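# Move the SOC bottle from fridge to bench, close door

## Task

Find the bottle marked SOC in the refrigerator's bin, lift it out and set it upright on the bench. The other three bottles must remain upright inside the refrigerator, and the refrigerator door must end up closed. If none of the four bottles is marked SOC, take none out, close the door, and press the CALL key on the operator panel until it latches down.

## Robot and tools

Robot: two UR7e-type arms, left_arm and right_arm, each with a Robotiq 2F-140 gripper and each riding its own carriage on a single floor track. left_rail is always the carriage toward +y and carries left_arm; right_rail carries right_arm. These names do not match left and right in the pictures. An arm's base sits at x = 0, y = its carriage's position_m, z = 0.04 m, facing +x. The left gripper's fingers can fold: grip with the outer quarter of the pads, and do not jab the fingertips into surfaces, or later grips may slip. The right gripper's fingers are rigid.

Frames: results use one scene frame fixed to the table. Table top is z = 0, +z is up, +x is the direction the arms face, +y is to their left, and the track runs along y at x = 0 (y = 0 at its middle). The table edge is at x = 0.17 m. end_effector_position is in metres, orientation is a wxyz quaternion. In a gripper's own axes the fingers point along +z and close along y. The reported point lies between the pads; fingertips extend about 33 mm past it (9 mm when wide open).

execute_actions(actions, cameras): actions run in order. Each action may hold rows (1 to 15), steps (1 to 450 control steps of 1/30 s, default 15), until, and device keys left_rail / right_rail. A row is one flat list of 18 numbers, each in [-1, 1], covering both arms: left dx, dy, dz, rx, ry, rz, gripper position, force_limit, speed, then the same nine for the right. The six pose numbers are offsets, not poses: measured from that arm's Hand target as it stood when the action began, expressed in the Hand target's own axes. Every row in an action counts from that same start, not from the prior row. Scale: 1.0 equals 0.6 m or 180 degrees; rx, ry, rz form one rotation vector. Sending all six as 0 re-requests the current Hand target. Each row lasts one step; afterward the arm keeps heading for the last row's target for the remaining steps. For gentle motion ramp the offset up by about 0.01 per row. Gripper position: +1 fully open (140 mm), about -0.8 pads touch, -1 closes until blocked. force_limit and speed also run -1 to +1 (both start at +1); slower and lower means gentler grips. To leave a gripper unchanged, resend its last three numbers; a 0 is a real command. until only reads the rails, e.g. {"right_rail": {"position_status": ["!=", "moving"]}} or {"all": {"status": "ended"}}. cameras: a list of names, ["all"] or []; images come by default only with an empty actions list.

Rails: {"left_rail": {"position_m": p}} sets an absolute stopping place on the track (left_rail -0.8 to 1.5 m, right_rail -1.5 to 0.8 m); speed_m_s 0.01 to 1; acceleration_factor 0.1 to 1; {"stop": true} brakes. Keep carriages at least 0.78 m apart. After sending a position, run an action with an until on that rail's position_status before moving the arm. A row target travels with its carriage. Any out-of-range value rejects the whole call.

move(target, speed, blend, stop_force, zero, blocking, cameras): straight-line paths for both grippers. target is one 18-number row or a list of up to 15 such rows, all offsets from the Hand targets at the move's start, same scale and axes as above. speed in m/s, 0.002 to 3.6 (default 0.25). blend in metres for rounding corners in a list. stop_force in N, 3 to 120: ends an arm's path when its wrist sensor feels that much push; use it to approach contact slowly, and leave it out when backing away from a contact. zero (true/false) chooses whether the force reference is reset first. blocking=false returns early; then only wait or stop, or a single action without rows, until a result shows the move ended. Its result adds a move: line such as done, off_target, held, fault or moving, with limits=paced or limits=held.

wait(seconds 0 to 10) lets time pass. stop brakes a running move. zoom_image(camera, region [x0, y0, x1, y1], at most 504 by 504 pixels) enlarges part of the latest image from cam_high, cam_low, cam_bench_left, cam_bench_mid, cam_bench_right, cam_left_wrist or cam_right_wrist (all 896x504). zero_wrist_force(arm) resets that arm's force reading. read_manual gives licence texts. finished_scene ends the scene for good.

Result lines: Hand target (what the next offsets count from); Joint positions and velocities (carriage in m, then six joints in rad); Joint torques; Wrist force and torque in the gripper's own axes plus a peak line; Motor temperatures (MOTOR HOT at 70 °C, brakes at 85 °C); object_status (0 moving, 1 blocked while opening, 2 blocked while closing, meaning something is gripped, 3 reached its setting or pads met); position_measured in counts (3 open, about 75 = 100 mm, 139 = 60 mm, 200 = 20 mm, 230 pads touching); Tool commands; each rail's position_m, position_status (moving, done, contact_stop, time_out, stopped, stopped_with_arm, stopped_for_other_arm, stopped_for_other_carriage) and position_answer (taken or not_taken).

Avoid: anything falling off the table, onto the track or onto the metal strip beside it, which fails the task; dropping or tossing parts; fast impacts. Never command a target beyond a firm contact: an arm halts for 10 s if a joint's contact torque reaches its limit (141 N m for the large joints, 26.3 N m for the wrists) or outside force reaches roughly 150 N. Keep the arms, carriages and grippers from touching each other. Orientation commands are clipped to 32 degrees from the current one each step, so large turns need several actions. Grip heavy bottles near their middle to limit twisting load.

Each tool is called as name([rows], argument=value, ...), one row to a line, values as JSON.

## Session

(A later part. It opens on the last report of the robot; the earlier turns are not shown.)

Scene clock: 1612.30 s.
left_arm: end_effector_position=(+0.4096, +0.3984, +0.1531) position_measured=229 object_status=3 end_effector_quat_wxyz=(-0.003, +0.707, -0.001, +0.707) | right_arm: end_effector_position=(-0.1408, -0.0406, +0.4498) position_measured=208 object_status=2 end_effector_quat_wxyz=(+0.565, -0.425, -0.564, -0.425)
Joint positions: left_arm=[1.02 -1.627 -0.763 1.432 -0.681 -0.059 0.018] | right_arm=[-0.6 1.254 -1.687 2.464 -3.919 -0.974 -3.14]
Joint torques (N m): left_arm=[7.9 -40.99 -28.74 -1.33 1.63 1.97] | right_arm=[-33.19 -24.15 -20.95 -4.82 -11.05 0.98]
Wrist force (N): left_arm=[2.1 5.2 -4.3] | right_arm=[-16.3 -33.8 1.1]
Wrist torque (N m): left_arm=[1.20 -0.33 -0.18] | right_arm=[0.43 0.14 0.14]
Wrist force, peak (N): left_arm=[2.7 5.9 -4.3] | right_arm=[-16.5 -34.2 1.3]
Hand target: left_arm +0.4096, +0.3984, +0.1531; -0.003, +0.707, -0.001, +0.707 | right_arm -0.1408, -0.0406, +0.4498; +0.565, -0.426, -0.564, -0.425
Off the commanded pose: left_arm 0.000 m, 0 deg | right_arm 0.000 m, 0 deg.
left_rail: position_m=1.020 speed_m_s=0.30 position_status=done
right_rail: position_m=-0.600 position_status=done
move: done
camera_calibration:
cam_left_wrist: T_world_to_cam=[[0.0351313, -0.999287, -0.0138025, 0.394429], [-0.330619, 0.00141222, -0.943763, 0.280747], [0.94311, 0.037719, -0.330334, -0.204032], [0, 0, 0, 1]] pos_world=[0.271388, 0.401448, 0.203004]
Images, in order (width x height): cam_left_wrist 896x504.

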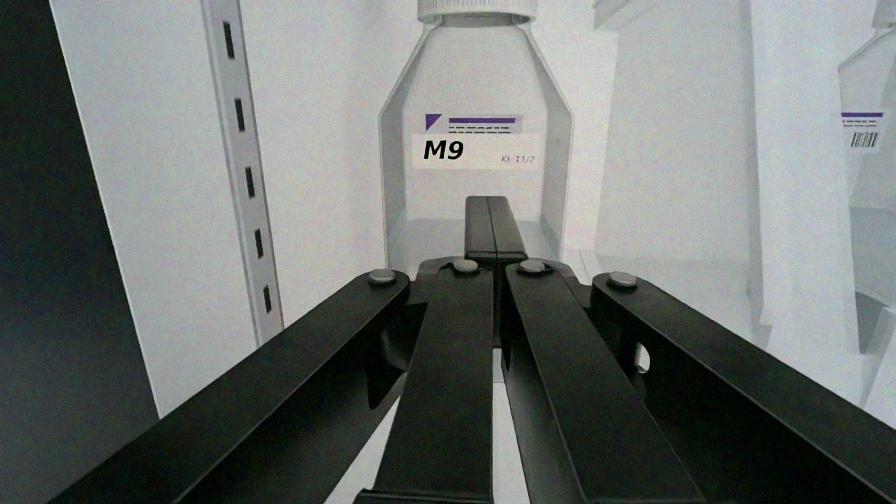

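move(target=[0,0.002,0.045,0,0,0,-0.8,0.4,0,0,0,0,0,0,0,-1,-0.1,-1], speed=0.02, stop_force=9, cameras=["cam_left_wrist"])

move(target=[0.1,0,-0.38,0,0,0,-0.8,0.4,0,0,0,0,0,0,0,-1,-0.1,-1], speed=0.12, cameras=["cam_left_wrist"])

Scene clock: 1620.70 s.
left_arm: end_effector_position=(+0.4366, +0.3972, +0.1531) position_measured=229 object_status=3 end_effector_quat_wxyz=(-0.003, +0.707, -0.001, +0.707) | right_arm: end_effector_position=(-0.1408, -0.0406, +0.4498) position_measured=208 object_status=2 end_effector_quat_wxyz=(+0.565, -0.425, -0.564, -0.425)
Joint positions: left_arm=[1.02 -1.583 -0.755 1.417 -0.692 -0.015 0.036] | right_arm=[-0.6 1.254 -1.687 2.464 -3.919 -0.974 -3.14]
Joint torques (N m): left_arm=[8.38 -67.16 -8 -1.55 0.72 1.68] | right_arm=[-33.34 -23.35 -20.66 -4.77 -11.03 0.97]
Wrist force (N): left_arm=[0.1 5.3 -4.0] | right_arm=[-15.7 -33.9 1.1]
Wrist torque (N m): left_arm=[1.26 -0.24 -0.14] | right_arm=[0.41 0.08 0.15]
Wrist force, peak (N): left_arm=[2.2 6.0 -4.5] | right_arm=[-16.3 -34.2 1.1]
Hand target: left_arm +0.4366, +0.3972, +0.1531; -0.003, +0.707, -0.001, +0.707 | right_arm -0.1408, -0.0406, +0.4498; +0.565, -0.426, -0.564, -0.425
Off the commanded pose: left_arm 0.000 m, 0 deg | right_arm 0.000 m, 0 deg.
left_rail: position_m=1.020 speed_m_s=0.30 position_status=done
right_rail: position_m=-0.600 position_status=done
move: done
camera_calibration:
cam_left_wrist: T_world_to_cam=[[0.0351332, -0.999287, -0.0137947, 0.392378], [-0.33041, 0.00141258, -0.943837, 0.289532], [0.943184, 0.0377179, -0.330125, -0.229552], [0, 0, 0, 1]] pos_world=[0.298389, 0.400348, 0.202903]
Images, in order (width x height): cam_left_wrist 896x504.

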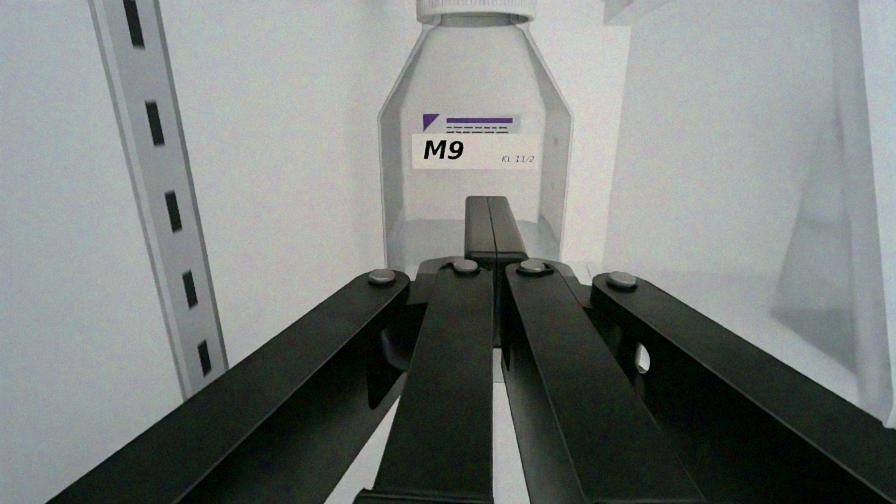

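Scene clock: 1623.10 s.
left_arm: end_effector_position=(+0.2088, +0.3963, +0.2133) position_measured=229 object_status=3 end_effector_quat_wxyz=(-0.003, +0.707, -0.001, +0.707) | right_arm: end_effector_position=(-0.1408, -0.0406, +0.4498) position_measured=208 object_status=2 end_effector_quat_wxyz=(+0.565, -0.425, -0.564, -0.425)
Joint positions: left_arm=[1.02 -1.946 -0.838 1.389 -0.553 -0.377 0.007] | right_arm=[-0.6 1.254 -1.687 2.464 -3.919 -0.974 -3.14]
Joint torques (N m): left_arm=[-6.04 -37.36 -33.31 2.34 -2.04 -1.92] | right_arm=[-33.45 -23.6 -20.73 -4.67 -11 0.96]
Wrist force (N): left_arm=[1.7 5.6 -3.1] | right_arm=[-14.8 -33.7 1.1]
Wrist torque (N m): left_arm=[1.29 -0.33 -0.02] | right_arm=[0.48 0.00 0.15]
Wrist force, peak (N): left_arm=[2.2 5.5 -4.3] | right_arm=[-16.4 -34.1 1.2]
Hand target: left_arm +0.2087, +0.3963, +0.2132; -0.003, +0.707, -0.001, +0.707 | right_arm -0.1408, -0.0406, +0.4498; +0.565, -0.426, -0.564, -0.425
Off the commanded pose: left_arm 0.000 m, 0 deg | right_arm 0.000 m, 0 deg.
left_rail: position_m=1.020 speed_m_s=0.30 position_status=done
right_rail: position_m=-0.600 position_status=done
move: done
camera_calibration:
cam_left_wrist: T_world_to_cam=[[0.0352003, -0.999287, -0.0136192, 0.400168], [-0.330733, 0.00121177, -0.943724, 0.271316], [0.943068, 0.0377236, -0.330454, 0.00547006], [0, 0, 0, 1]] pos_world=[0.0704886, 0.399347, 0.263305]
Images, in order (width x height): cam_left_wrist 896x504.

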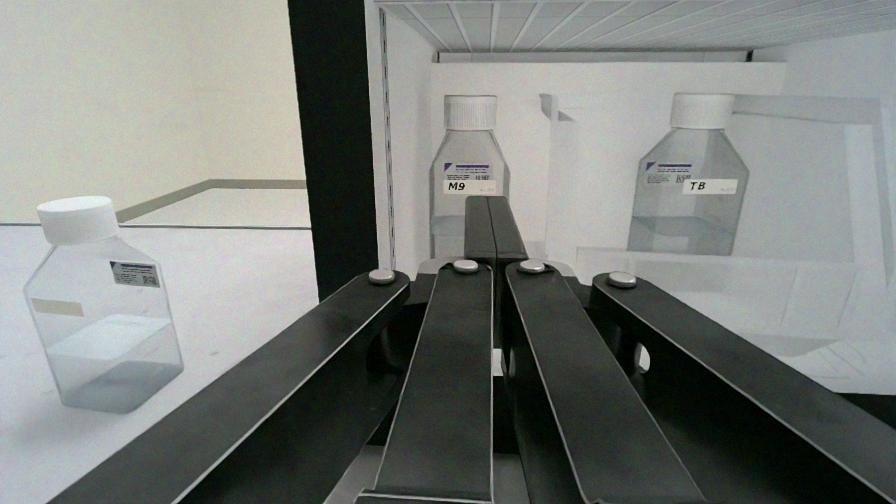

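execute_actions([
  {"left_rail":{"position_m":1.345,"speed_m_s":0.5,"acceleration_factor":0.5},"steps":250,"until":{"all":{"status":"ended"}}},
])

move(target=[-0.08,0,0.12,0,0,0,-0.05,0.4,0,0,0,0,0,0,0,-1,-0.1,-1], speed=0.12, cameras=["cam_left_wrist"])

Scene clock: 1631.17 s.
left_arm: end_effector_position=(+0.2087, +0.7213, +0.2132) position_measured=229 object_status=3 end_effector_quat_wxyz=(-0.003, +0.707, -0.001, +0.707) | right_arm: end_effector_position=(-0.1408, -0.0406, +0.4498) position_measured=208 object_status=2 end_effector_quat_wxyz=(+0.565, -0.425, -0.564, -0.425)
Joint positions: left_arm=[1.345 -1.946 -0.838 1.389 -0.553 -0.377 0.007] | right_arm=[-0.6 1.254 -1.687 2.464 -3.919 -0.974 -3.14]
Joint torques (N m): left_arm=[-4.12 -43.62 -22.08 0.01 -0.8 -1.83] | right_arm=[-33.82 -24.14 -20.53 -4.54 -11.03 0.89]
Wrist force (N): left_arm=[1.7 5.4 -2.9] | right_arm=[-15.8 -34.0 0.9]
Wrist torque (N m): left_arm=[1.25 -0.35 -0.02] | right_arm=[0.42 0.06 0.14]
Wrist force, peak (N): left_arm=[1.9 6.4 -3.4] | right_arm=[-16.3 -34.2 1.3]
Hand target: left_arm +0.2087, +0.7213, +0.2132; -0.003, +0.707, -0.001, +0.707 | right_arm -0.1408, -0.0406, +0.4498; +0.565, -0.426, -0.564, -0.425
Tool commands: left_gripper/position=-0.8 left_gripper/force_limit=+0.4 left_gripper/speed=+0.0 right_gripper/position=-1.0 right_gripper/force_limit=-0.1 right_gripper/speed=-1.0
Off the commanded pose: left_arm 0.000 m, 0 deg | right_arm 0.000 m, 0 deg.
left_rail: position_m=1.345 speed_m_s=0.50 position_status=done
right_rail: position_m=-0.600 position_status=done

Scene clock: 1632.33 s.
left_arm: end_effector_position=(+0.2806, +0.7218, +0.1652) position_measured=135 object_status=3 end_effector_quat_wxyz=(-0.003, +0.707, -0.001, +0.707) | right_arm: end_effector_position=(-0.1408, -0.0406, +0.4498) position_measured=208 object_status=2 end_effector_quat_wxyz=(+0.565, -0.425, -0.564, -0.425)
Joint positions: left_arm=[1.345 -1.835 -0.79 1.445 -0.658 -0.267 0.008] | right_arm=[-0.6 1.254 -1.687 2.464 -3.919 -0.974 -3.14]
Joint torques (N m): left_arm=[7.95 -37.78 -6.9 -0.59 1.72 2.01] | right_arm=[-32.29 -23.73 -20.64 -4.44 -11.06 0.86]
Wrist force (N): left_arm=[1.4 5.4 -3.1] | right_arm=[-15.2 -34.0 1.2]
Wrist torque (N m): left_arm=[1.27 -0.24 -0.18] | right_arm=[0.42 0.04 0.15]
Wrist force, peak (N): left_arm=[2.7 5.6 -3.8] | right_arm=[-16.1 -34.1 1.1]
Hand target: left_arm +0.2806, +0.7218, +0.1652; -0.003, +0.707, -0.001, +0.707 | right_arm -0.1408, -0.0406, +0.4498; +0.565, -0.426, -0.564, -0.425
Off the commanded pose: left_arm 0.000 m, 0 deg | right_arm 0.000 m, 0 deg.
left_rail: position_m=1.345 speed_m_s=0.50 position_status=done
right_rail: position_m=-0.600 position_status=done
move: done
camera_calibration:
cam_left_wrist: T_world_to_cam=[[0.0351313, -0.999287, -0.0138025, 0.722301], [-0.330619, 0.00141222, -0.943763, 0.249027], [0.94311, 0.037719, -0.330334, -0.0904779], [0, 0, 0, 1]] pos_world=[0.142288, 0.724848, 0.215104]
Images, in order (width x height): cam_left_wrist 896x504.

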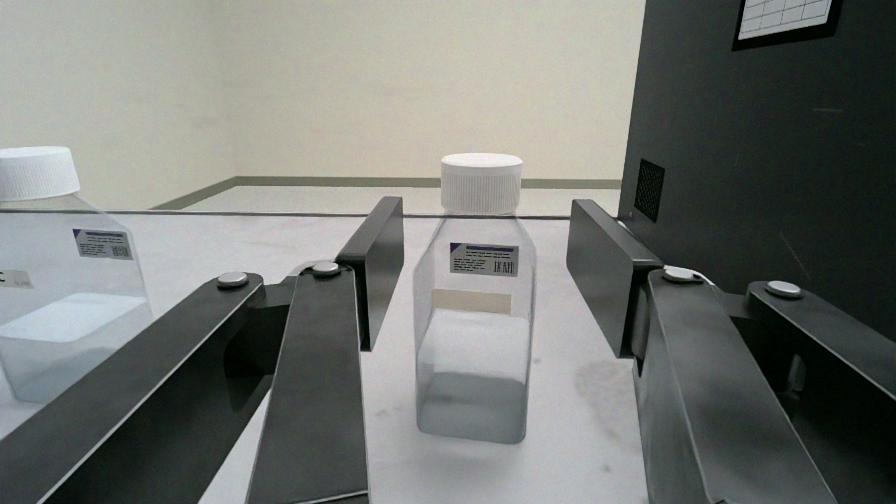

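move(target=[0,0,0.192,0,0,0,-0.05,0.4,0,0,0,0,0,0,0,-1,-0.1,-1], speed=0.06, stop_force=6)

execute_actions([
  {"rows":[[0,0,0,0,0,0,-1,0.4,-1,0,0,0,0,0,0,-1,-0.1,-1]],"steps":60},
], cameras=["cam_left_wrist"])

move([
  [0.12,0,0,0,0,0,-1,0.4,-1,0,0,0,0,0,0,-1,-0.1,-1],
  [0.15,0,-0.36,0,0,0,-1,0.4,-1,0,0,0,0,0,0,-1,-0.1,-1],
], speed=[0.06,0.15], blend=0.03)

execute_actions([
  {"left_rail":{"position_m":1.02,"speed_m_s":0.3,"acceleration_factor":0.15},"steps":300,"until":{"all":{"status":"ended"}}},
], cameras=["cam_left_wrist"])

Scene clock: 1644.03 s.
left_arm: end_effector_position=(+0.3958, +0.7221, +0.1651) position_measured=135 object_status=3 end_effector_quat_wxyz=(-0.003, +0.707, -0.001, +0.707) | right_arm: end_effector_position=(-0.1408, -0.0406, +0.4498) position_measured=208 object_status=2 end_effector_quat_wxyz=(+0.565, -0.425, -0.564, -0.425)
Joint positions: left_arm=[1.345 -1.649 -0.781 1.43 -0.657 -0.081 0.014] | right_arm=[-0.6 1.254 -1.687 2.464 -3.919 -0.974 -3.14]
Joint torques (N m): left_arm=[6.66 -38.41 -31.96 1.48 1.72 -1.91] | right_arm=[-33.31 -23.17 -20.4 -4.47 -10.97 0.85]
Wrist force (N): left_arm=[1.7 5.3 -2.9] | right_arm=[-15.9 -34.0 1.3]
Wrist torque (N m): left_arm=[1.24 -0.31 -0.17] | right_arm=[0.42 0.07 0.14]
Wrist force, peak (N): left_arm=[1.7 5.5 -3.8] | right_arm=[-16.1 -34.3 1.2]
Hand target: left_arm +0.3958, +0.7221, +0.1651; -0.003, +0.707, -0.001, +0.707 | right_arm -0.1408, -0.0406, +0.4498; +0.565, -0.426, -0.564, -0.425
Off the commanded pose: left_arm 0.000 m, 0 deg | right_arm 0.000 m, 0 deg.
left_rail: position_m=1.345 speed_m_s=0.50 position_status=done
right_rail: position_m=-0.600 position_status=done
move: done

Scene clock: 1646.23 s.
left_arm: end_effector_position=(+0.3958, +0.7221, +0.1651) position_measured=161 object_status=2 end_effector_quat_wxyz=(-0.003, +0.707, -0.001, +0.707) | right_arm: end_effector_position=(-0.1408, -0.0406, +0.4498) position_measured=208 object_status=2 end_effector_quat_wxyz=(+0.565, -0.425, -0.564, -0.425)
Joint positions: left_arm=[1.345 -1.649 -0.781 1.43 -0.657 -0.081 0.014] | right_arm=[-0.6 1.254 -1.687 2.464 -3.919 -0.974 -3.14]
Joint torques (N m): left_arm=[2.19 -51.94 -27.52 -0.13 -1.87 -1.85] | right_arm=[-33 -23.21 -20.42 -4.41 -10.86 0.93]
Wrist force (N): left_arm=[-0.3 5.7 -3.3] | right_arm=[-16.3 -34.1 1.1]
Wrist torque (N m): left_arm=[1.31 -0.37 -0.24] | right_arm=[0.41 0.13 0.14]
Wrist force, peak (N): left_arm=[2.2 6.5 -3.1] | right_arm=[-16.0 -34.3 1.0]
Hand target: left_arm +0.3958, +0.7221, +0.1651; -0.003, +0.707, -0.001, +0.707 | right_arm -0.1408, -0.0406, +0.4498; +0.565, -0.426, -0.564, -0.425
Off the commanded pose: left_arm 0.000 m, 0 deg | right_arm 0.000 m, 0 deg.
left_rail: position_m=1.345 speed_m_s=0.50 position_status=done
right_rail: position_m=-0.600 position_status=done
camera_calibration:
cam_left_wrist: T_world_to_cam=[[0.0351313, -0.999287, -0.0138025, 0.718549], [-0.330619, 0.00141222, -0.943763, 0.287053], [0.94311, 0.037719, -0.330334, -0.199263], [0, 0, 0, 1]] pos_world=[0.257588, 0.725148, 0.215004]
Images, in order (width x height): cam_left_wrist 896x504.

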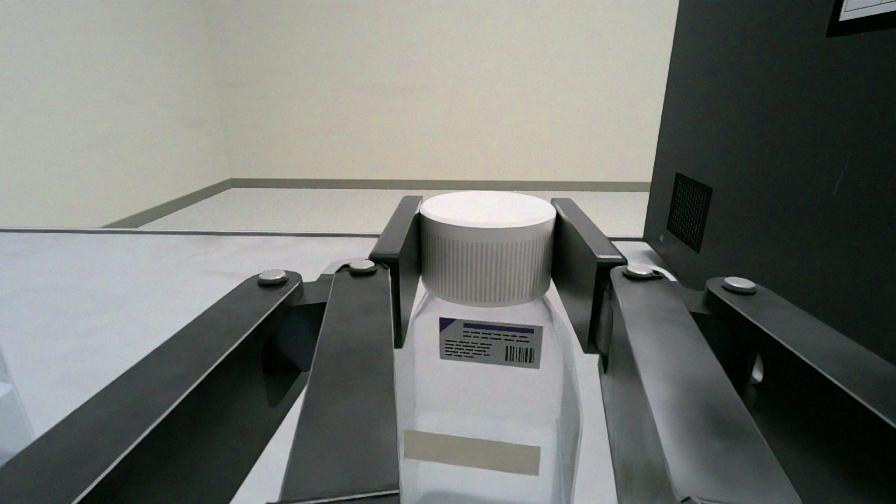

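Scene clock: 1649.33 s.
left_arm: end_effector_position=(+0.1800, +0.7210, +0.2552) position_measured=161 object_status=2 end_effector_quat_wxyz=(-0.003, +0.707, -0.001, +0.707) | right_arm: end_effector_position=(-0.1408, -0.0406, +0.4498) position_measured=208 object_status=2 end_effector_quat_wxyz=(+0.565, -0.425, -0.564, -0.425)
Joint positions: left_arm=[1.345 -1.988 -0.875 1.333 -0.46 -0.42 0.007] | right_arm=[-0.6 1.254 -1.687 2.464 -3.919 -0.974 -3.14]
Joint torques (N m): left_arm=[-6.64 -39.46 -34.81 2.98 -2.1 -2.09] | right_arm=[-33.06 -22.88 -21.21 -4.49 -11.08 0.87]
Wrist force (N): left_arm=[-2.2 5.3 -3.0] | right_arm=[-15.9 -34.1 1.2]
Wrist torque (N m): left_arm=[1.24 -0.37 -0.03] | right_arm=[0.41 0.05 0.14]
Wrist force, peak (N): left_arm=[-2.1 5.4 -5.0] | right_arm=[-16.2 -34.1 1.2]
Hand target: left_arm +0.1799, +0.7210, +0.2552; -0.003, +0.707, -0.001, +0.707 | right_arm -0.1408, -0.0406, +0.4498; +0.565, -0.426, -0.564, -0.425
Off the commanded pose: left_arm 0.000 m, 0 deg | right_arm 0.000 m, 0 deg.
left_rail: position_m=1.345 speed_m_s=0.50 position_status=done
right_rail: position_m=-0.600 position_status=done
move: done

Scene clock: 1652.53 s.
left_arm: end_effector_position=(+0.1799, +0.3960, +0.2552) position_measured=161 object_status=2 end_effector_quat_wxyz=(-0.003, +0.707, -0.001, +0.707) | right_arm: end_effector_position=(-0.1408, -0.0406, +0.4498) position_measured=208 object_status=2 end_effector_quat_wxyz=(+0.565, -0.425, -0.564, -0.425)
Joint positions: left_arm=[1.02 -1.988 -0.875 1.333 -0.46 -0.42 0.007] | right_arm=[-0.6 1.254 -1.687 2.464 -3.919 -0.974 -3.14]
Joint torques (N m): left_arm=[-4.42 -43.56 -31.44 2.36 -1.17 -1.82] | right_arm=[-33.51 -22.68 -21.04 -4.45 -11.18 1.04]
Wrist force (N): left_arm=[-2.0 5.6 -3.0] | right_arm=[-16.3 -34.3 1.3]
Wrist torque (N m): left_arm=[1.30 -0.42 -0.03] | right_arm=[0.37 0.13 0.14]
Wrist force, peak (N): left_arm=[-2.2 6.1 -3.3] | right_arm=[-16.3 -34.3 1.3]
Hand target: left_arm +0.1799, +0.3960, +0.2552; -0.003, +0.707, -0.001, +0.707 | right_arm -0.1408, -0.0406, +0.4498; +0.565, -0.426, -0.564, -0.425
Tool commands: left_gripper/position=-1.0 left_gripper/force_limit=+0.4 left_gripper/speed=-1.0 right_gripper/position=-1.0 right_gripper/force_limit=-0.1 right_gripper/speed=-1.0
Off the commanded pose: left_arm 0.000 m, 0 deg | right_arm 0.000 m, 0 deg.
left_rail: position_m=1.020 speed_m_s=0.30 position_status=done
right_rail: position_m=-0.600 position_status=done
camera_calibration:
cam_left_wrist: T_world_to_cam=[[0.0351313, -0.999287, -0.0138025, 0.401511], [-0.330619, 0.00141222, -0.943763, 0.30126], [0.94311, 0.037719, -0.330334, 0.0464509], [0, 0, 0, 1]] pos_world=[0.0416884, 0.399048, 0.305204]
Images, in order (width x height): cam_left_wrist 896x504.

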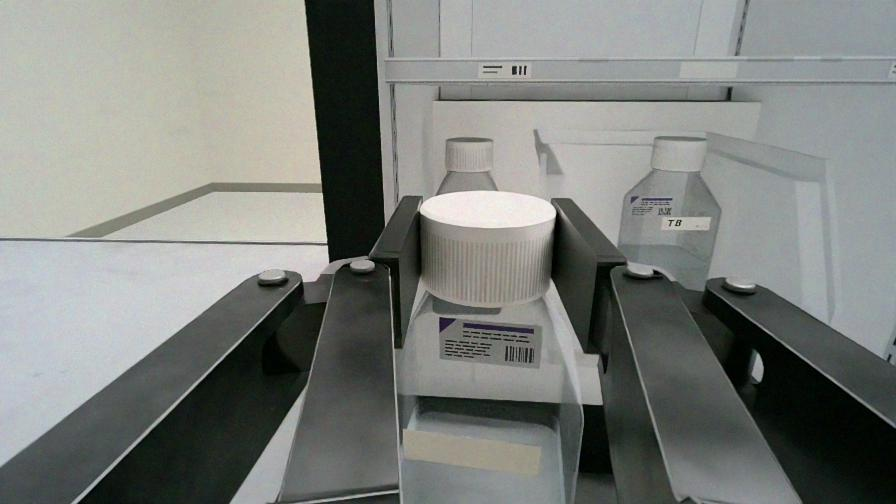

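move([
  [-0.005,-0.003,0.18,0,0,0,-1,0.4,-1,0,0,0,0,0,0,-1,-0.1,-1],
  [-0.005,-0.003,0.345,0,0,0,-1,0.4,-1,0,0,0,0,0,0,-1,-0.1,-1],
], speed=[0.08,0.04], stop_force=6)

move(target=[-0.05,0,0,0,0,0,-1,0.4,-1,0,0,0,0,0,0,-1,-0.1,-1], speed=0.012, stop_force=5, cameras=["cam_left_wrist"])

Scene clock: 1665.03 s.
left_arm: end_effector_position=(+0.3869, +0.3984, +0.2521) position_measured=161 object_status=2 end_effector_quat_wxyz=(-0.003, +0.707, -0.001, +0.707) | right_arm: end_effector_position=(-0.1408, -0.0406, +0.4498) position_measured=208 object_status=2 end_effector_quat_wxyz=(+0.565, -0.425, -0.564, -0.425)
Joint positions: left_arm=[1.02 -1.664 -0.898 1.382 -0.492 -0.096 0.013] | right_arm=[-0.6 1.254 -1.687 2.464 -3.919 -0.974 -3.14]
Joint torques (N m): left_arm=[6.63 -39.03 -35.49 1.9 1.56 -1.36] | right_arm=[-33.89 -22.02 -21.31 -4.32 -10.95 0.95]
Wrist force (N): left_arm=[-2.2 5.6 -3.2] | right_arm=[-16.3 -33.8 1.1]
Wrist torque (N m): left_arm=[1.31 -0.38 -0.18] | right_arm=[0.47 0.13 0.15]
Wrist force, peak (N): left_arm=[-2.0 5.5 -4.5] | right_arm=[-16.2 -34.3 1.0]
Hand target: left_arm +0.3869, +0.3984, +0.2521; -0.003, +0.707, -0.001, +0.707 | right_arm -0.1408, -0.0406, +0.4498; +0.565, -0.426, -0.564, -0.425
Off the commanded pose: left_arm 0.000 m, 0 deg | right_arm 0.000 m, 0 deg.
left_rail: position_m=1.020 speed_m_s=0.30 position_status=done
right_rail: position_m=-0.600 position_status=done
move: done

Scene clock: 1666.77 s.
left_arm: end_effector_position=(+0.3869, +0.3984, +0.2462) position_measured=161 object_status=2 end_effector_quat_wxyz=(-0.003, +0.707, -0.001, +0.707) | right_arm: end_effector_position=(-0.1408, -0.0406, +0.4498) position_measured=208 object_status=2 end_effector_quat_wxyz=(+0.565, -0.425, -0.564, -0.425)
Joint positions: left_arm=[1.02 -1.664 -0.891 1.387 -0.503 -0.096 0.012] | right_arm=[-0.6 1.254 -1.687 2.464 -3.919 -0.974 -3.14]
Joint torques (N m): left_arm=[5.46 -63.33 -35.28 1.66 0.69 1.25] | right_arm=[-33.09 -22.51 -20.59 -4.31 -11.07 0.95]
Wrist force (N): left_arm=[1.2 3.6 -3.4] | right_arm=[-16.1 -34.2 1.3]
Wrist torque (N m): left_arm=[1.00 -0.31 -0.06] | right_arm=[0.38 0.13 0.14]
Wrist force, peak (N): left_arm=[17.0 2.0 -3.3] | right_arm=[-17.7 -33.8 1.0]
Hand target: left_arm +0.3869, +0.3984, +0.2462; -0.003, +0.707, -0.001, +0.707 (not the last commanded pose) | right_arm -0.1408, -0.0406, +0.4498; +0.565, -0.426, -0.564, -0.425
Off the commanded pose: left_arm 0.024 m, 0 deg | right_arm 0.000 m, 0 deg.
left_rail: position_m=1.020 speed_m_s=0.30 position_status=done
right_rail: position_m=-0.600 position_status=done
move: contact (left_arm)
camera_calibration:
cam_left_wrist: T_world_to_cam=[[0.0351341, -0.999287, -0.0137992, 0.396514], [-0.330531, 0.00141176, -0.943794, 0.36106], [0.943141, 0.0377204, -0.330245, -0.15181], [0, 0, 0, 1]] pos_world=[0.248588, 0.401448, 0.296104]
Images, in order (width x height): cam_left_wrist 896x504.

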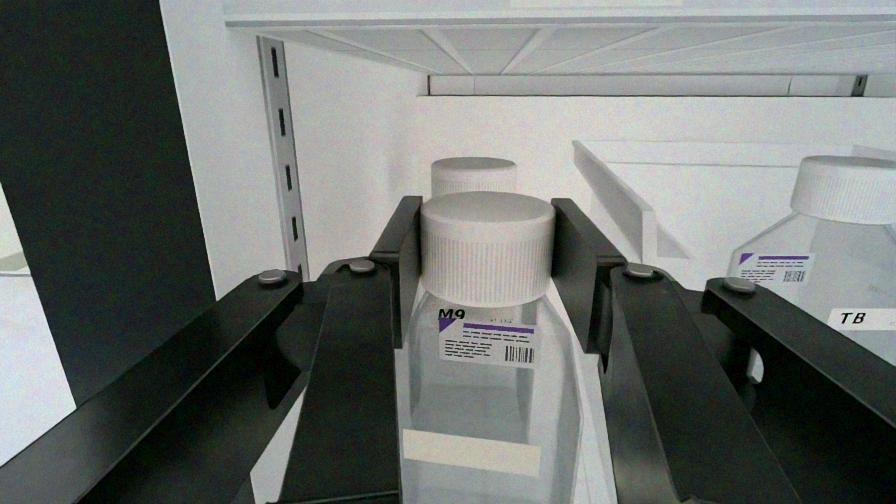

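Release and retreat; also push slightly inside? First look.

execute_actions([
  {"rows":[[0,0,0,0,0,0,-0.12,0.4,-1,0,0,0,0,0,0,-1,-0.1,-1]],"steps":30},
])

move([
  [0,0,-0.2,0,0,0,-0.12,0.4,-1,0,0,0,0,0,0,-1,-0.1,-1],
  [0,0,-0.48,0,0,0,-0.12,0.4,-1,0,0,0,0,0,0,-1,-0.1,-1],
], speed=[0.08,0.2], blend=0.03, cameras=["cam_left_wrist"])

Scene clock: 1673.53 s.
left_arm: end_effector_position=(+0.3869, +0.3984, +0.2462) position_measured=144 object_status=3 end_effector_quat_wxyz=(-0.003, +0.707, -0.001, +0.707) | right_arm: end_effector_position=(-0.1408, -0.0406, +0.4498) position_measured=208 object_status=2 end_effector_quat_wxyz=(+0.565, -0.425, -0.564, -0.425)
Joint positions: left_arm=[1.02 -1.664 -0.891 1.387 -0.503 -0.096 0.012] | right_arm=[-0.6 1.254 -1.687 2.464 -3.919 -0.974 -3.14]
Joint torques (N m): left_arm=[5.01 -62.71 -33.9 1.16 0.83 -1.77] | right_arm=[-33.16 -22.55 -19.98 -4.16 -11.06 0.95]
Wrist force (N): left_arm=[1.3 4.4 -2.9] | right_arm=[-15.6 -33.9 1.2]
Wrist torque (N m): left_arm=[1.06 -0.23 -0.03] | right_arm=[0.45 0.08 0.15]
Wrist force, peak (N): left_arm=[1.6 4.7 -2.9] | right_arm=[-16.1 -34.2 1.4]
Hand target: left_arm +0.3869, +0.3984, +0.2462; -0.003, +0.707, -0.001, +0.707 | right_arm -0.1408, -0.0406, +0.4498; +0.565, -0.426, -0.564, -0.425
Off the commanded pose: left_arm 0.000 m, 0 deg | right_arm 0.000 m, 0 deg.
left_rail: position_m=1.020 speed_m_s=0.30 position_status=done
right_rail: position_m=-0.600 position_status=done

Scene clock: 1676.33 s.
left_arm: end_effector_position=(+0.0990, +0.3976, +0.2464) position_measured=144 object_status=3 end_effector_quat_wxyz=(-0.003, +0.707, -0.001, +0.707) | right_arm: end_effector_position=(-0.1408, -0.0406, +0.4498) position_measured=208 object_status=2 end_effector_quat_wxyz=(+0.565, -0.425, -0.564, -0.425)
Joint positions: left_arm=[1.02 -2.103 -0.821 1.261 -0.441 -0.535 0.007] | right_arm=[-0.6 1.254 -1.687 2.464 -3.919 -0.974 -3.14]
Joint torques (N m): left_arm=[-6.61 -38.76 -33.71 2.78 -1.97 -1.82] | right_arm=[-33.35 -21.66 -21.04 -4.1 -11.1 0.66]
Wrist force (N): left_arm=[1.2 3.9 -3.0] | right_arm=[-15.7 -34.0 1.1]
Wrist torque (N m): left_arm=[0.95 -0.22 -0.04] | right_arm=[0.44 0.07 0.15]
Wrist force, peak (N): left_arm=[1.5 4.2 -5.0] | right_arm=[-15.9 -34.4 1.1]
Hand target: left_arm +0.0989, +0.3976, +0.2464; -0.003, +0.707, -0.001, +0.707 | right_arm -0.1408, -0.0406, +0.4498; +0.565, -0.426, -0.564, -0.425
Off the commanded pose: left_arm 0.000 m, 0 deg | right_arm 0.000 m, 0 deg.
left_rail: position_m=1.020 speed_m_s=0.30 position_status=done
right_rail: position_m=-0.600 position_status=done
move: done
camera_calibration:
cam_left_wrist: T_world_to_cam=[[0.0351341, -0.999287, -0.0137992, 0.405932], [-0.330531, 0.00141176, -0.943794, 0.26609], [0.943141, 0.0377204, -0.330245, 0.119813], [0, 0, 0, 1]] pos_world=[-0.0393116, 0.400748, 0.296304]
Images, in order (width x height): cam_left_wrist 896x504.

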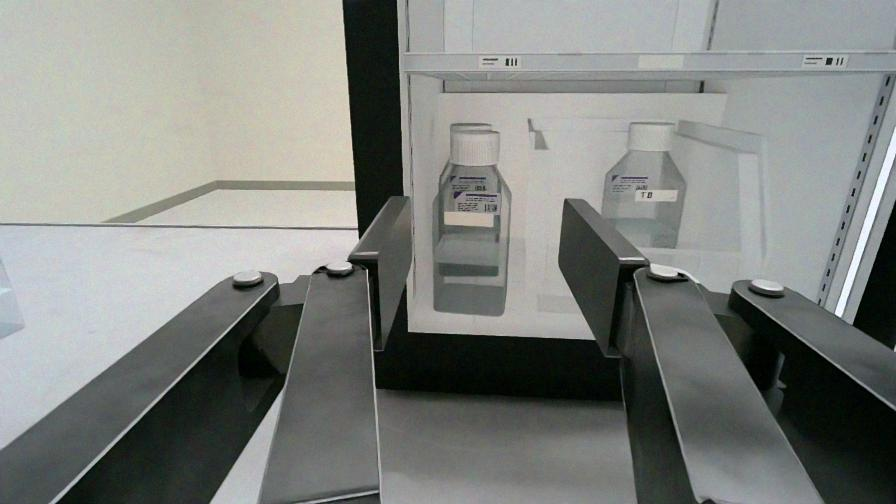

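execute_actions([
  {"left_rail":{"position_m":1.2,"speed_m_s":0.5,"acceleration_factor":0.5},"steps":250,"until":{"all":{"status":"ended"}}},
])

move([
  [0,0,0,0,0,0,0.1,-0.1,-0.8,0,0.019,0.1215,-0.0639,0,0,-1,-0.1,-1],
  [0,0,0,0,0,0,0.1,-0.1,-0.8,0,0.06,0.238,-0.1278,0,0,-1,-0.1,-1],
  [0,0,0,0,0,0,0.1,-0.1,-0.8,0,0.122,0.3445,-0.1917,0,0,-1,-0.1,-1],
  [0,0,0,0,0,0,0.1,-0.1,-0.8,0,0.202,0.438,-0.2556,0,0,-1,-0.1,-1],
], speed=0.08, blend=0.02, cameras=["cam_right_wrist","cam_high","cam_left_wrist"])

Scene clock: 1709.87 s.
left_arm: end_effector_position=(+0.0989, +0.5776, +0.2464) position_measured=144 object_status=3 end_effector_quat_wxyz=(-0.003, +0.707, -0.001, +0.707) | right_arm: end_effector_position=(-0.1408, -0.0406, +0.4498) position_measured=208 object_status=2 end_effector_quat_wxyz=(+0.565, -0.425, -0.564, -0.425)
Joint positions: left_arm=[1.2 -2.103 -0.821 1.261 -0.441 -0.535 0.007] | right_arm=[-0.6 1.254 -1.687 2.464 -3.919 -0.974 -3.14]
Joint torques (N m): left_arm=[-2.9 -42.69 -25.98 0.99 -1.04 -1.97] | right_arm=[-31.85 -21.33 -21.28 -3.7 -11.08 0.7]
Wrist force (N): left_arm=[1.1 4.1 -2.8] | right_arm=[-14.7 -33.9 1.2]
Wrist torque (N m): left_arm=[0.99 -0.19 -0.04] | right_arm=[0.44 0.02 0.14]
Wrist force, peak (N): left_arm=[1.4 5.0 -3.0] | right_arm=[-16.1 -34.5 1.2]
Hand target: left_arm +0.0989, +0.5776, +0.2464; -0.003, +0.707, -0.001, +0.707 | right_arm -0.1408, -0.0406, +0.4498; +0.565, -0.426, -0.564, -0.425
Tool commands: left_gripper/position=-0.12 left_gripper/force_limit=+0.4 left_gripper/speed=-1.0 right_gripper/position=-1.0 right_gripper/force_limit=-0.1 right_gripper/speed=-1.0
Off the commanded pose: left_arm 0.000 m, 0 deg | right_arm 0.000 m, 0 deg.
left_rail: position_m=1.200 speed_m_s=0.50 position_status=done
right_rail: position_m=-0.600 position_status=done

Scene clock: 1715.83 s.
left_arm: end_effector_position=(+0.0989, +0.5776, +0.2464) position_measured=117 object_status=3 end_effector_quat_wxyz=(-0.003, +0.707, -0.001, +0.707) | right_arm: end_effector_position=(-0.0967, +0.2454, +0.4499) position_measured=208 object_status=2 end_effector_quat_wxyz=(-0.354, +0.613, +0.353, +0.612)
Joint positions: left_arm=[1.2 -2.103 -0.821 1.261 -0.441 -0.535 0.007] | right_arm=[-0.6 1.77 -0.89 1.375 -3.626 -2.293 -3.14]
Joint torques (N m): left_arm=[7.58 -59.15 -10.59 -0.11 1.66 -1.74] | right_arm=[17 -37.77 -26.8 1.08 -1.78 1.1]
Wrist force (N): left_arm=[1.8 3.9 -2.9] | right_arm=[3.9 3.8 -2.5]
Wrist torque (N m): left_arm=[0.97 -0.34 -0.04] | right_arm=[0.02 -0.46 0.39]
Wrist force, peak (N): left_arm=[1.4 4.3 -3.4] | right_arm=[-15.6 -34.0 1.4]
Hand target: left_arm +0.0989, +0.5776, +0.2464; -0.003, +0.707, -0.001, +0.707 | right_arm -0.0968, +0.2455, +0.4500; -0.354, +0.613, +0.353, +0.612
Off the commanded pose: left_arm 0.000 m, 0 deg | right_arm 0.000 m, 0 deg.
left_rail: position_m=1.200 speed_m_s=0.50 position_status=done
right_rail: position_m=-0.600 position_status=done
move: done; blend cut to 0 m at target 1
camera_calibration:
cam_left_wrist: T_world_to_cam=[[0.0351341, -0.999287, -0.0137992, 0.585707], [-0.330531, 0.00141176, -0.943794, 0.265803], [0.943141, 0.0377204, -0.330245, 0.113121], [0, 0, 0, 1]] pos_world=[-0.0394116, 0.580648, 0.296304]
cam_right_wrist: T_world_to_cam=[[0.865151, -0.501122, -0.0197445, 0.22227], [-0.189946, -0.290984, -0.937683, 0.47603], [0.464148, 0.814988, -0.346931, 0.147343], [0, 0, 0, 1]] pos_world=[-0.170266, 0.129818, 0.501872]
Images, in order (width x height): cam_high 896x504, cam_left_wrist 896x504, cam_right_wrist 896x504.

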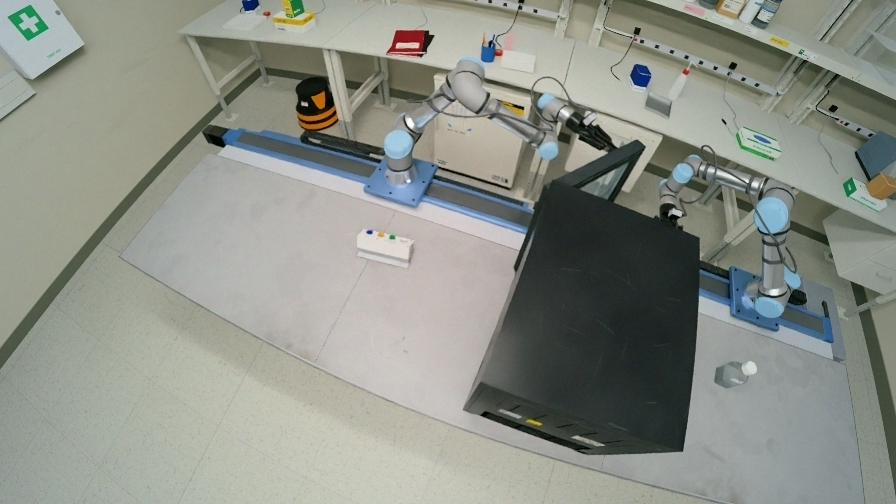

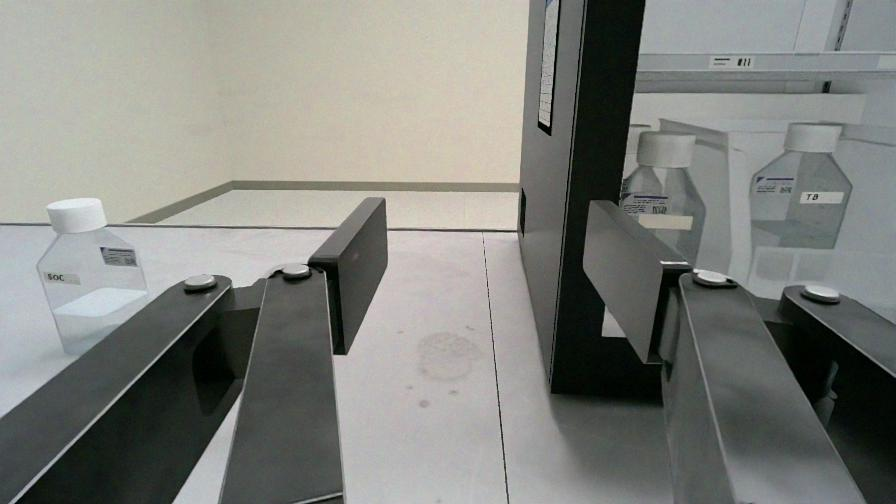

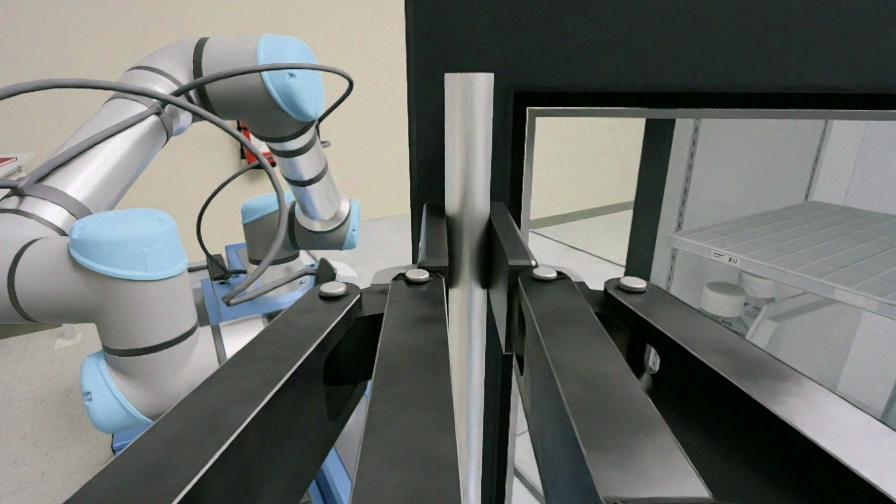

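move(target=[-0.044,-0.155,-0.482,0,0,0,0.1,-0.1,0,0,0,0,0,0,0,-1,-0.1,-1], speed=0.2)

execute_actions([
  {"left_rail":{"position_m":0.78,"speed_m_s":0.2,"acceleration_factor":0.3},"steps":250,"until":{"all":{"status":"ended"}}},
], cameras=["cam_left_wrist"])

Scene clock: 1726.53 s.
left_arm: end_effector_position=(-0.1905, +0.6700, +0.2207) position_measured=117 object_status=3 end_effector_quat_wxyz=(-0.003, +0.707, -0.001, +0.707) | right_arm: end_effector_position=(-0.0968, +0.2455, +0.4500) position_measured=208 object_status=2 end_effector_quat_wxyz=(-0.354, +0.613, +0.353, +0.612)
Joint positions: left_arm=[1.2 -2.512 -0.615 0.946 -0.331 -0.943 0.006] | right_arm=[-0.6 1.77 -0.89 1.374 -3.626 -2.293 -3.14]
Joint torques (N m): left_arm=[-5.65 -46.08 -34.33 3.4 -2.15 -1.91] | right_arm=[17.63 -51.74 -27.39 -1.05 2.36 1.1]
Wrist force (N): left_arm=[1.3 4.4 -2.8] | right_arm=[4.4 5.2 -3.2]
Wrist torque (N m): left_arm=[1.06 -0.24 -0.02] | right_arm=[0.04 -0.71 0.40]
Wrist force, peak (N): left_arm=[1.3 3.9 -4.3] | right_arm=[5.6 5.5 -3.1]
Hand target: left_arm -0.1906, +0.6700, +0.2207; -0.003, +0.707, -0.001, +0.707 | right_arm -0.0968, +0.2455, +0.4500; -0.354, +0.613, +0.353, +0.612
Off the commanded pose: left_arm 0.000 m, 0 deg | right_arm 0.000 m, 0 deg.
left_rail: position_m=1.200 speed_m_s=0.50 position_status=done
right_rail: position_m=-0.600 position_status=done
move: done

Scene clock: 1729.57 s.
left_arm: end_effector_position=(-0.1905, +0.2500, +0.2207) position_measured=117 object_status=3 end_effector_quat_wxyz=(-0.003, +0.707, -0.001, +0.707) | right_arm: end_effector_position=(-0.0968, +0.2455, +0.4500) position_measured=208 object_status=2 end_effector_quat_wxyz=(-0.354, +0.613, +0.353, +0.612)
Joint positions: left_arm=[0.78 -2.512 -0.615 0.946 -0.331 -0.943 0.006] | right_arm=[-0.6 1.77 -0.89 1.374 -3.626 -2.293 -3.14]
Joint torques (N m): left_arm=[1.17 -48.05 -28.94 1.8 1.01 -1.78] | right_arm=[17.56 -53.88 -27.12 -1.08 1.01 1.03]
Wrist force (N): left_arm=[1.4 4.5 -3.1] | right_arm=[5.2 5.5 -3.2]
Wrist torque (N m): left_arm=[1.08 -0.24 -0.02] | right_arm=[0.11 -0.78 0.40]
Wrist force, peak (N): left_arm=[1.6 5.1 -2.8] | right_arm=[5.2 5.5 -3.2]
Hand target: left_arm -0.1906, +0.2500, +0.2207; -0.003, +0.707, -0.001, +0.707 | right_arm -0.0968, +0.2455, +0.4500; -0.354, +0.613, +0.353, +0.612
Tool commands: left_gripper/position=+0.1 left_gripper/force_limit=-0.1 left_gripper/speed=+0.0 right_gripper/position=-1.0 right_gripper/force_limit=-0.1 right_gripper/speed=-1.0
Off the commanded pose: left_arm 0.000 m, 0 deg | right_arm 0.000 m, 0 deg.
left_rail: position_m=0.780 speed_m_s=0.20 position_status=done
right_rail: position_m=-0.600 position_status=done
camera_calibration:
cam_left_wrist: T_world_to_cam=[[0.0351341, -0.999287, -0.0137992, 0.268154], [-0.330531, 0.00141176, -0.943794, 0.146355], [0.943141, 0.0377204, -0.330245, 0.389936], [0, 0, 0, 1]] pos_world=[-0.328812, 0.253048, 0.270604]
Images, in order (width x height): cam_left_wrist 896x504.

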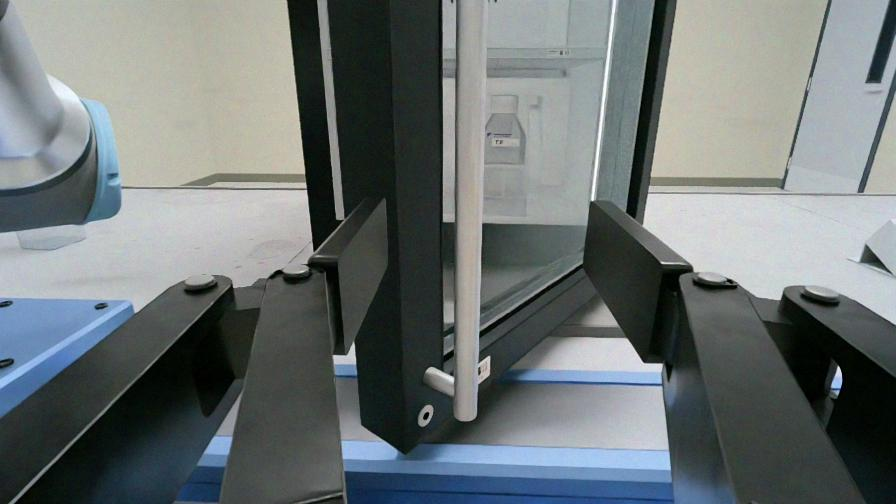

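move(target=[0,-0.007,0.09,0,0,0,-0.25,-0.1,0,0,0,0,0,0,0,-1,-0.1,-1], speed=0.06, stop_force=6)

move(target=[0,0,0.075,0,0,0,-0.25,-0.1,0,0,0,0,0,0,0,-1,-0.1,-1], speed=0.03, stop_force=6, cameras=["cam_left_wrist"])

Scene clock: 1739.77 s.
left_arm: end_effector_position=(-0.1366, +0.2544, +0.2207) position_measured=160 object_status=3 end_effector_quat_wxyz=(-0.003, +0.707, -0.001, +0.707) | right_arm: end_effector_position=(-0.0968, +0.2455, +0.4500) position_measured=208 object_status=2 end_effector_quat_wxyz=(-0.354, +0.613, +0.353, +0.612)
Joint positions: left_arm=[0.78 -2.47 -0.717 1.14 -0.424 -0.901 0.006] | right_arm=[-0.6 1.77 -0.89 1.374 -3.626 -2.293 -3.14]
Joint torques (N m): left_arm=[6.05 -67.59 -8.43 0.4 1.57 1.9] | right_arm=[17.57 -59.32 -27.52 -0.69 -1.45 0.97]
Wrist force (N): left_arm=[1.6 4.3 -3.1] | right_arm=[4.6 5.4 -3.3]
Wrist torque (N m): left_arm=[1.05 -0.30 -0.04] | right_arm=[0.10 -0.74 0.39]
Wrist force, peak (N): left_arm=[1.2 4.5 -3.6] | right_arm=[5.3 5.5 -3.3]
Hand target: left_arm -0.1366, +0.2544, +0.2207; -0.003, +0.707, -0.001, +0.707 | right_arm -0.0968, +0.2455, +0.4500; -0.354, +0.613, +0.353, +0.612
Off the commanded pose: left_arm 0.000 m, 0 deg | right_arm 0.000 m, 0 deg.
left_rail: position_m=0.780 speed_m_s=0.20 position_status=done
right_rail: position_m=-0.600 position_status=done
move: done

Scene clock: 1742.13 s.
left_arm: end_effector_position=(-0.0916, +0.2545, +0.2206) position_measured=160 object_status=3 end_effector_quat_wxyz=(-0.003, +0.707, -0.001, +0.707) | right_arm: end_effector_position=(-0.0968, +0.2455, +0.4500) position_measured=208 object_status=2 end_effector_quat_wxyz=(-0.354, +0.613, +0.353, +0.612)
Joint positions: left_arm=[0.78 -2.426 -0.782 1.264 -0.482 -0.858 0.006] | right_arm=[-0.6 1.77 -0.89 1.374 -3.626 -2.293 -3.14]
Joint torques (N m): left_arm=[8.43 -65.3 -7.36 0.63 1.2 1.96] | right_arm=[17.58 -60.79 -19.52 -0.74 -1.28 0.88]
Wrist force (N): left_arm=[1.2 5.7 -5.7] | right_arm=[5.8 5.2 -0.7]
Wrist torque (N m): left_arm=[1.09 -0.23 -0.08] | right_arm=[0.08 -0.79 0.40]
Wrist force, peak (N): left_arm=[1.9 7.5 -9.5] | right_arm=[6.8 4.4 3.0]
Hand target: left_arm -0.0916, +0.2545, +0.2206; -0.003, +0.707, -0.001, +0.707 | right_arm -0.0968, +0.2455, +0.4500; -0.354, +0.613, +0.353, +0.612
Off the commanded pose: left_arm 0.000 m, 0 deg | right_arm 0.000 m, 0 deg.
left_rail: position_m=0.780 speed_m_s=0.20 position_status=done
right_rail: position_m=-0.600 position_status=done
move: done
camera_calibration:
cam_left_wrist: T_world_to_cam=[[0.0351341, -0.999287, -0.0137992, 0.269173], [-0.330531, 0.00141176, -0.943794, 0.179071], [0.943141, 0.0377204, -0.330245, 0.296396], [0, 0, 0, 1]] pos_world=[-0.229812, 0.257548, 0.270604]
Images, in order (width x height): cam_left_wrist 896x504.

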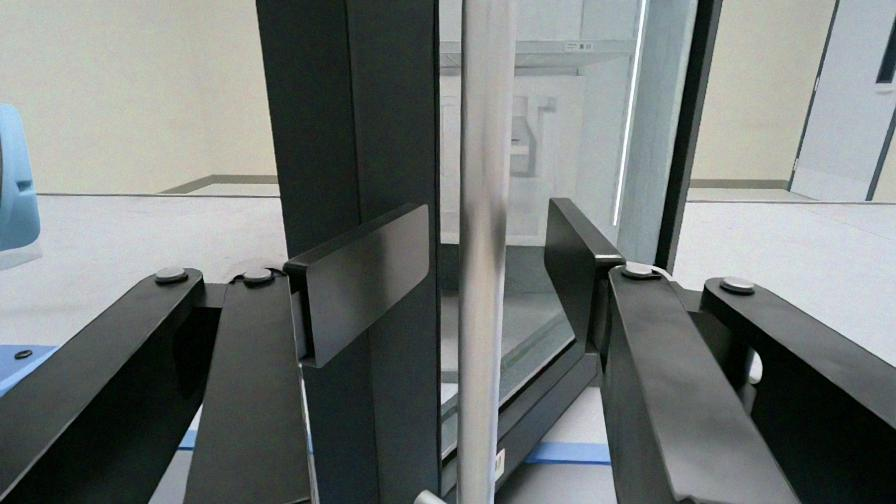

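execute_actions([
  {"rows":[[0,0.006,-0.006,0,0,0,-1,-0.1,-1,0,0,0,0,0,0,-1,-0.1,-1]],"steps":80},
], cameras=["cam_left_wrist"])

Scene clock: 1749.87 s.
left_arm: end_effector_position=(-0.0952, +0.2509, +0.2206) position_measured=212 object_status=2 end_effector_quat_wxyz=(-0.003, +0.707, -0.001, +0.707) | right_arm: end_effector_position=(-0.0968, +0.2455, +0.4500) position_measured=208 object_status=2 end_effector_quat_wxyz=(-0.354, +0.613, +0.353, +0.612)
Joint positions: left_arm=[0.78 -2.426 -0.771 1.242 -0.472 -0.858 0.006] | right_arm=[-0.6 1.77 -0.89 1.374 -3.626 -2.293 -3.14]
Joint torques (N m): left_arm=[-8.7 -40.31 -34.26 -1.2 4.29 -1.54] | right_arm=[-17.97 -51.26 -27.74 -0.51 5.85 0.84]
Wrist force (N): left_arm=[0.1 -17.2 7.1] | right_arm=[1.5 11.5 -26.7]
Wrist torque (N m): left_arm=[0.98 -0.29 -0.30] | right_arm=[-0.17 -0.65 0.33]
Wrist force, peak (N): left_arm=[0.5 -24.1 -5.4] | right_arm=[2.6 11.7 -26.9]
Hand target: left_arm -0.0952, +0.2509, +0.2206; -0.003, +0.707, -0.001, +0.707 | right_arm -0.0968, +0.2455, +0.4500; -0.354, +0.613, +0.353, +0.612
Off the commanded pose: left_arm 0.000 m, 0 deg | right_arm 0.000 m, 0 deg.
left_rail: position_m=0.780 speed_m_s=0.20 position_status=done
right_rail: position_m=-0.600 position_status=done
camera_calibration:
cam_left_wrist: T_world_to_cam=[[0.0351341, -0.999287, -0.0137992, 0.2657], [-0.330531, 0.00141176, -0.943794, 0.177792], [0.943141, 0.0377204, -0.330245, 0.299894], [0, 0, 0, 1]] pos_world=[-0.233412, 0.253948, 0.270504]
Images, in order (width x height): cam_left_wrist 896x504.

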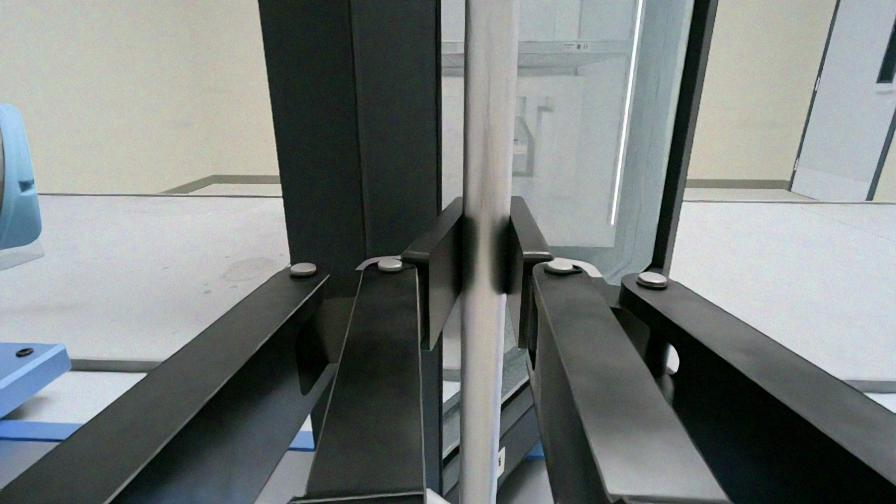

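execute_actions([
  {"rows":[[0,0,0,0,0,0,-1,-0.1,-1,0,0,0,0,0,0,-0.1,-0.1,-0.5]],"steps":40},
])

move(target=[0,0,0,0,0,0,-1,-0.1,-1,0,0,-0.25,0,0,0,-0.1,-0.1,-0.5], speed=0.1, cameras=["cam_right_wrist"])

execute_actions([
  {"right_rail":{"position_m":-1.1,"speed_m_s":0.4,"acceleration_factor":0.4},"steps":250,"until":{"all":{"status":"ended"}}},
])

Scene clock: 1760.73 s.
left_arm: end_effector_position=(-0.0952, +0.2509, +0.2206) position_measured=213 object_status=2 end_effector_quat_wxyz=(-0.003, +0.707, -0.001, +0.707) | right_arm: end_effector_position=(-0.0968, +0.2455, +0.4499) position_measured=141 object_status=3 end_effector_quat_wxyz=(-0.354, +0.613, +0.353, +0.612)
Joint positions: left_arm=[0.78 -2.426 -0.771 1.242 -0.472 -0.858 0.006] | right_arm=[-0.6 1.77 -0.89 1.374 -3.626 -2.293 -3.14]
Joint torques (N m): left_arm=[-0.49 -40.62 -10.68 2.92 -4.16 -1.33] | right_arm=[13.85 -67.21 -18.21 -0.16 1.58 0.73]
Wrist force (N): left_arm=[0.5 12.1 10.7] | right_arm=[2.8 0.9 -4.5]
Wrist torque (N m): left_arm=[0.96 -0.28 -0.25] | right_arm=[0.05 -0.62 0.32]
Wrist force, peak (N): left_arm=[0.7 -17.6 7.3] | right_arm=[2.2 11.7 -27.2]
Hand target: left_arm -0.0952, +0.2509, +0.2206; -0.003, +0.707, -0.001, +0.707 | right_arm -0.0968, +0.2455, +0.4500; -0.354, +0.613, +0.353, +0.612
Off the commanded pose: left_arm 0.000 m, 0 deg | right_arm 0.000 m, 0 deg.
left_rail: position_m=0.780 speed_m_s=0.20 position_status=done
right_rail: position_m=-0.600 position_status=done

Scene clock: 1762.67 s.
left_arm: end_effector_position=(-0.0952, +0.2509, +0.2206) position_measured=213 object_status=2 end_effector_quat_wxyz=(-0.003, +0.707, -0.001, +0.707) | right_arm: end_effector_position=(-0.1717, +0.1156, +0.4500) position_measured=141 object_status=3 end_effector_quat_wxyz=(-0.354, +0.613, +0.353, +0.612)
Joint positions: left_arm=[0.78 -2.426 -0.771 1.242 -0.472 -0.858 0.006] | right_arm=[-0.6 1.96 -1.047 1.644 -3.738 -2.484 -3.14]
Joint torques (N m): left_arm=[-0.39 -39.33 -9.98 2.34 -4.43 -1.42] | right_arm=[14.28 -59.8 -12.17 -3.33 -3.17 -0.02]
Wrist force (N): left_arm=[0.8 11.9 10.7] | right_arm=[2.8 1.1 -3.9]
Wrist torque (N m): left_arm=[0.92 -0.27 -0.24] | right_arm=[0.08 -0.59 0.32]
Wrist force, peak (N): left_arm=[1.1 12.2 10.8] | right_arm=[3.2 1.1 -4.9]
Hand target: left_arm -0.0952, +0.2509, +0.2206; -0.003, +0.707, -0.001, +0.707 | right_arm -0.1718, +0.1155, +0.4500; -0.354, +0.613, +0.353, +0.612
Off the commanded pose: left_arm 0.000 m, 0 deg | right_arm 0.000 m, 0 deg.
left_rail: position_m=0.780 speed_m_s=0.20 position_status=done
right_rail: position_m=-0.600 position_status=done
move: done
camera_calibration:
cam_right_wrist: T_world_to_cam=[[0.865143, -0.501135, -0.0197915, 0.222132], [-0.189945, -0.290881, -0.937715, 0.424031], [0.464165, 0.815016, -0.346842, 0.287899], [0, 0, 0, 1]] pos_world=[-0.245266, 0.000018588, 0.501872]
Images, in order (width x height): cam_right_wrist 896x504.

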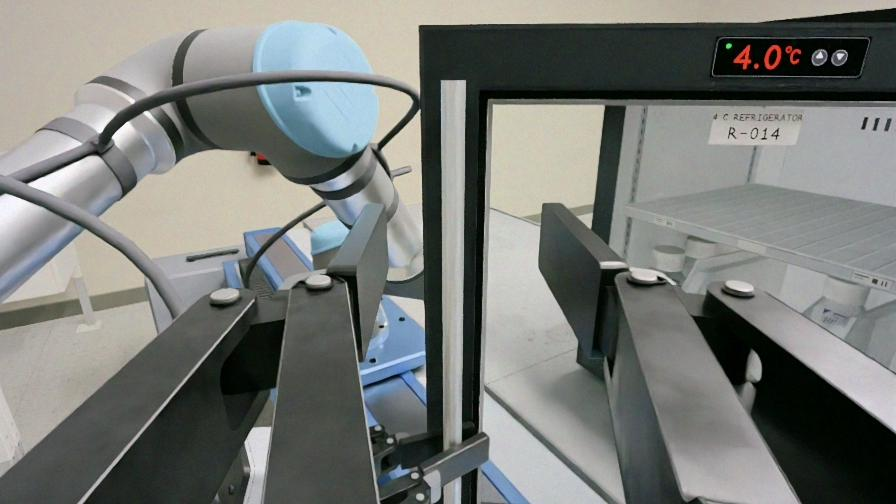

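Scene clock: 1765.20 s.
left_arm: end_effector_position=(-0.0952, +0.2509, +0.2206) position_measured=213 object_status=2 end_effector_quat_wxyz=(-0.003, +0.707, -0.001, +0.707) | right_arm: end_effector_position=(-0.1718, -0.3845, +0.4500) position_measured=141 object_status=3 end_effector_quat_wxyz=(-0.354, +0.613, +0.353, +0.612)
Joint positions: left_arm=[0.78 -2.426 -0.771 1.242 -0.472 -0.858 0.006] | right_arm=[-1.1 1.96 -1.047 1.644 -3.738 -2.484 -3.14]
Joint torques (N m): left_arm=[-0.56 -40.4 -9.68 1.43 -4.23 -1.14] | right_arm=[5.42 -51.99 -15.49 -2.49 -1.29 -1.11]
Wrist force (N): left_arm=[0.4 12.0 10.5] | right_arm=[3.0 1.1 -4.1]
Wrist torque (N m): left_arm=[0.95 -0.26 -0.24] | right_arm=[0.07 -0.65 0.32]
Wrist force, peak (N): left_arm=[1.2 12.2 10.7] | right_arm=[3.1 1.4 -4.7]
Hand target: left_arm -0.0952, +0.2509, +0.2206; -0.003, +0.707, -0.001, +0.707 | right_arm -0.1718, -0.3845, +0.4500; -0.354, +0.613, +0.353, +0.612
Tool commands: left_gripper/position=-1.0 left_gripper/force_limit=-0.1 left_gripper/speed=-1.0 right_gripper/position=-0.1 right_gripper/force_limit=-0.1 right_gripper/speed=-0.5
Off the commanded pose: left_arm 0.000 m, 0 deg | right_arm 0.000 m, 0 deg.
left_rail: position_m=0.780 speed_m_s=0.20 position_status=done
right_rail: position_m=-1.100 speed_m_s=0.40 position_status=done


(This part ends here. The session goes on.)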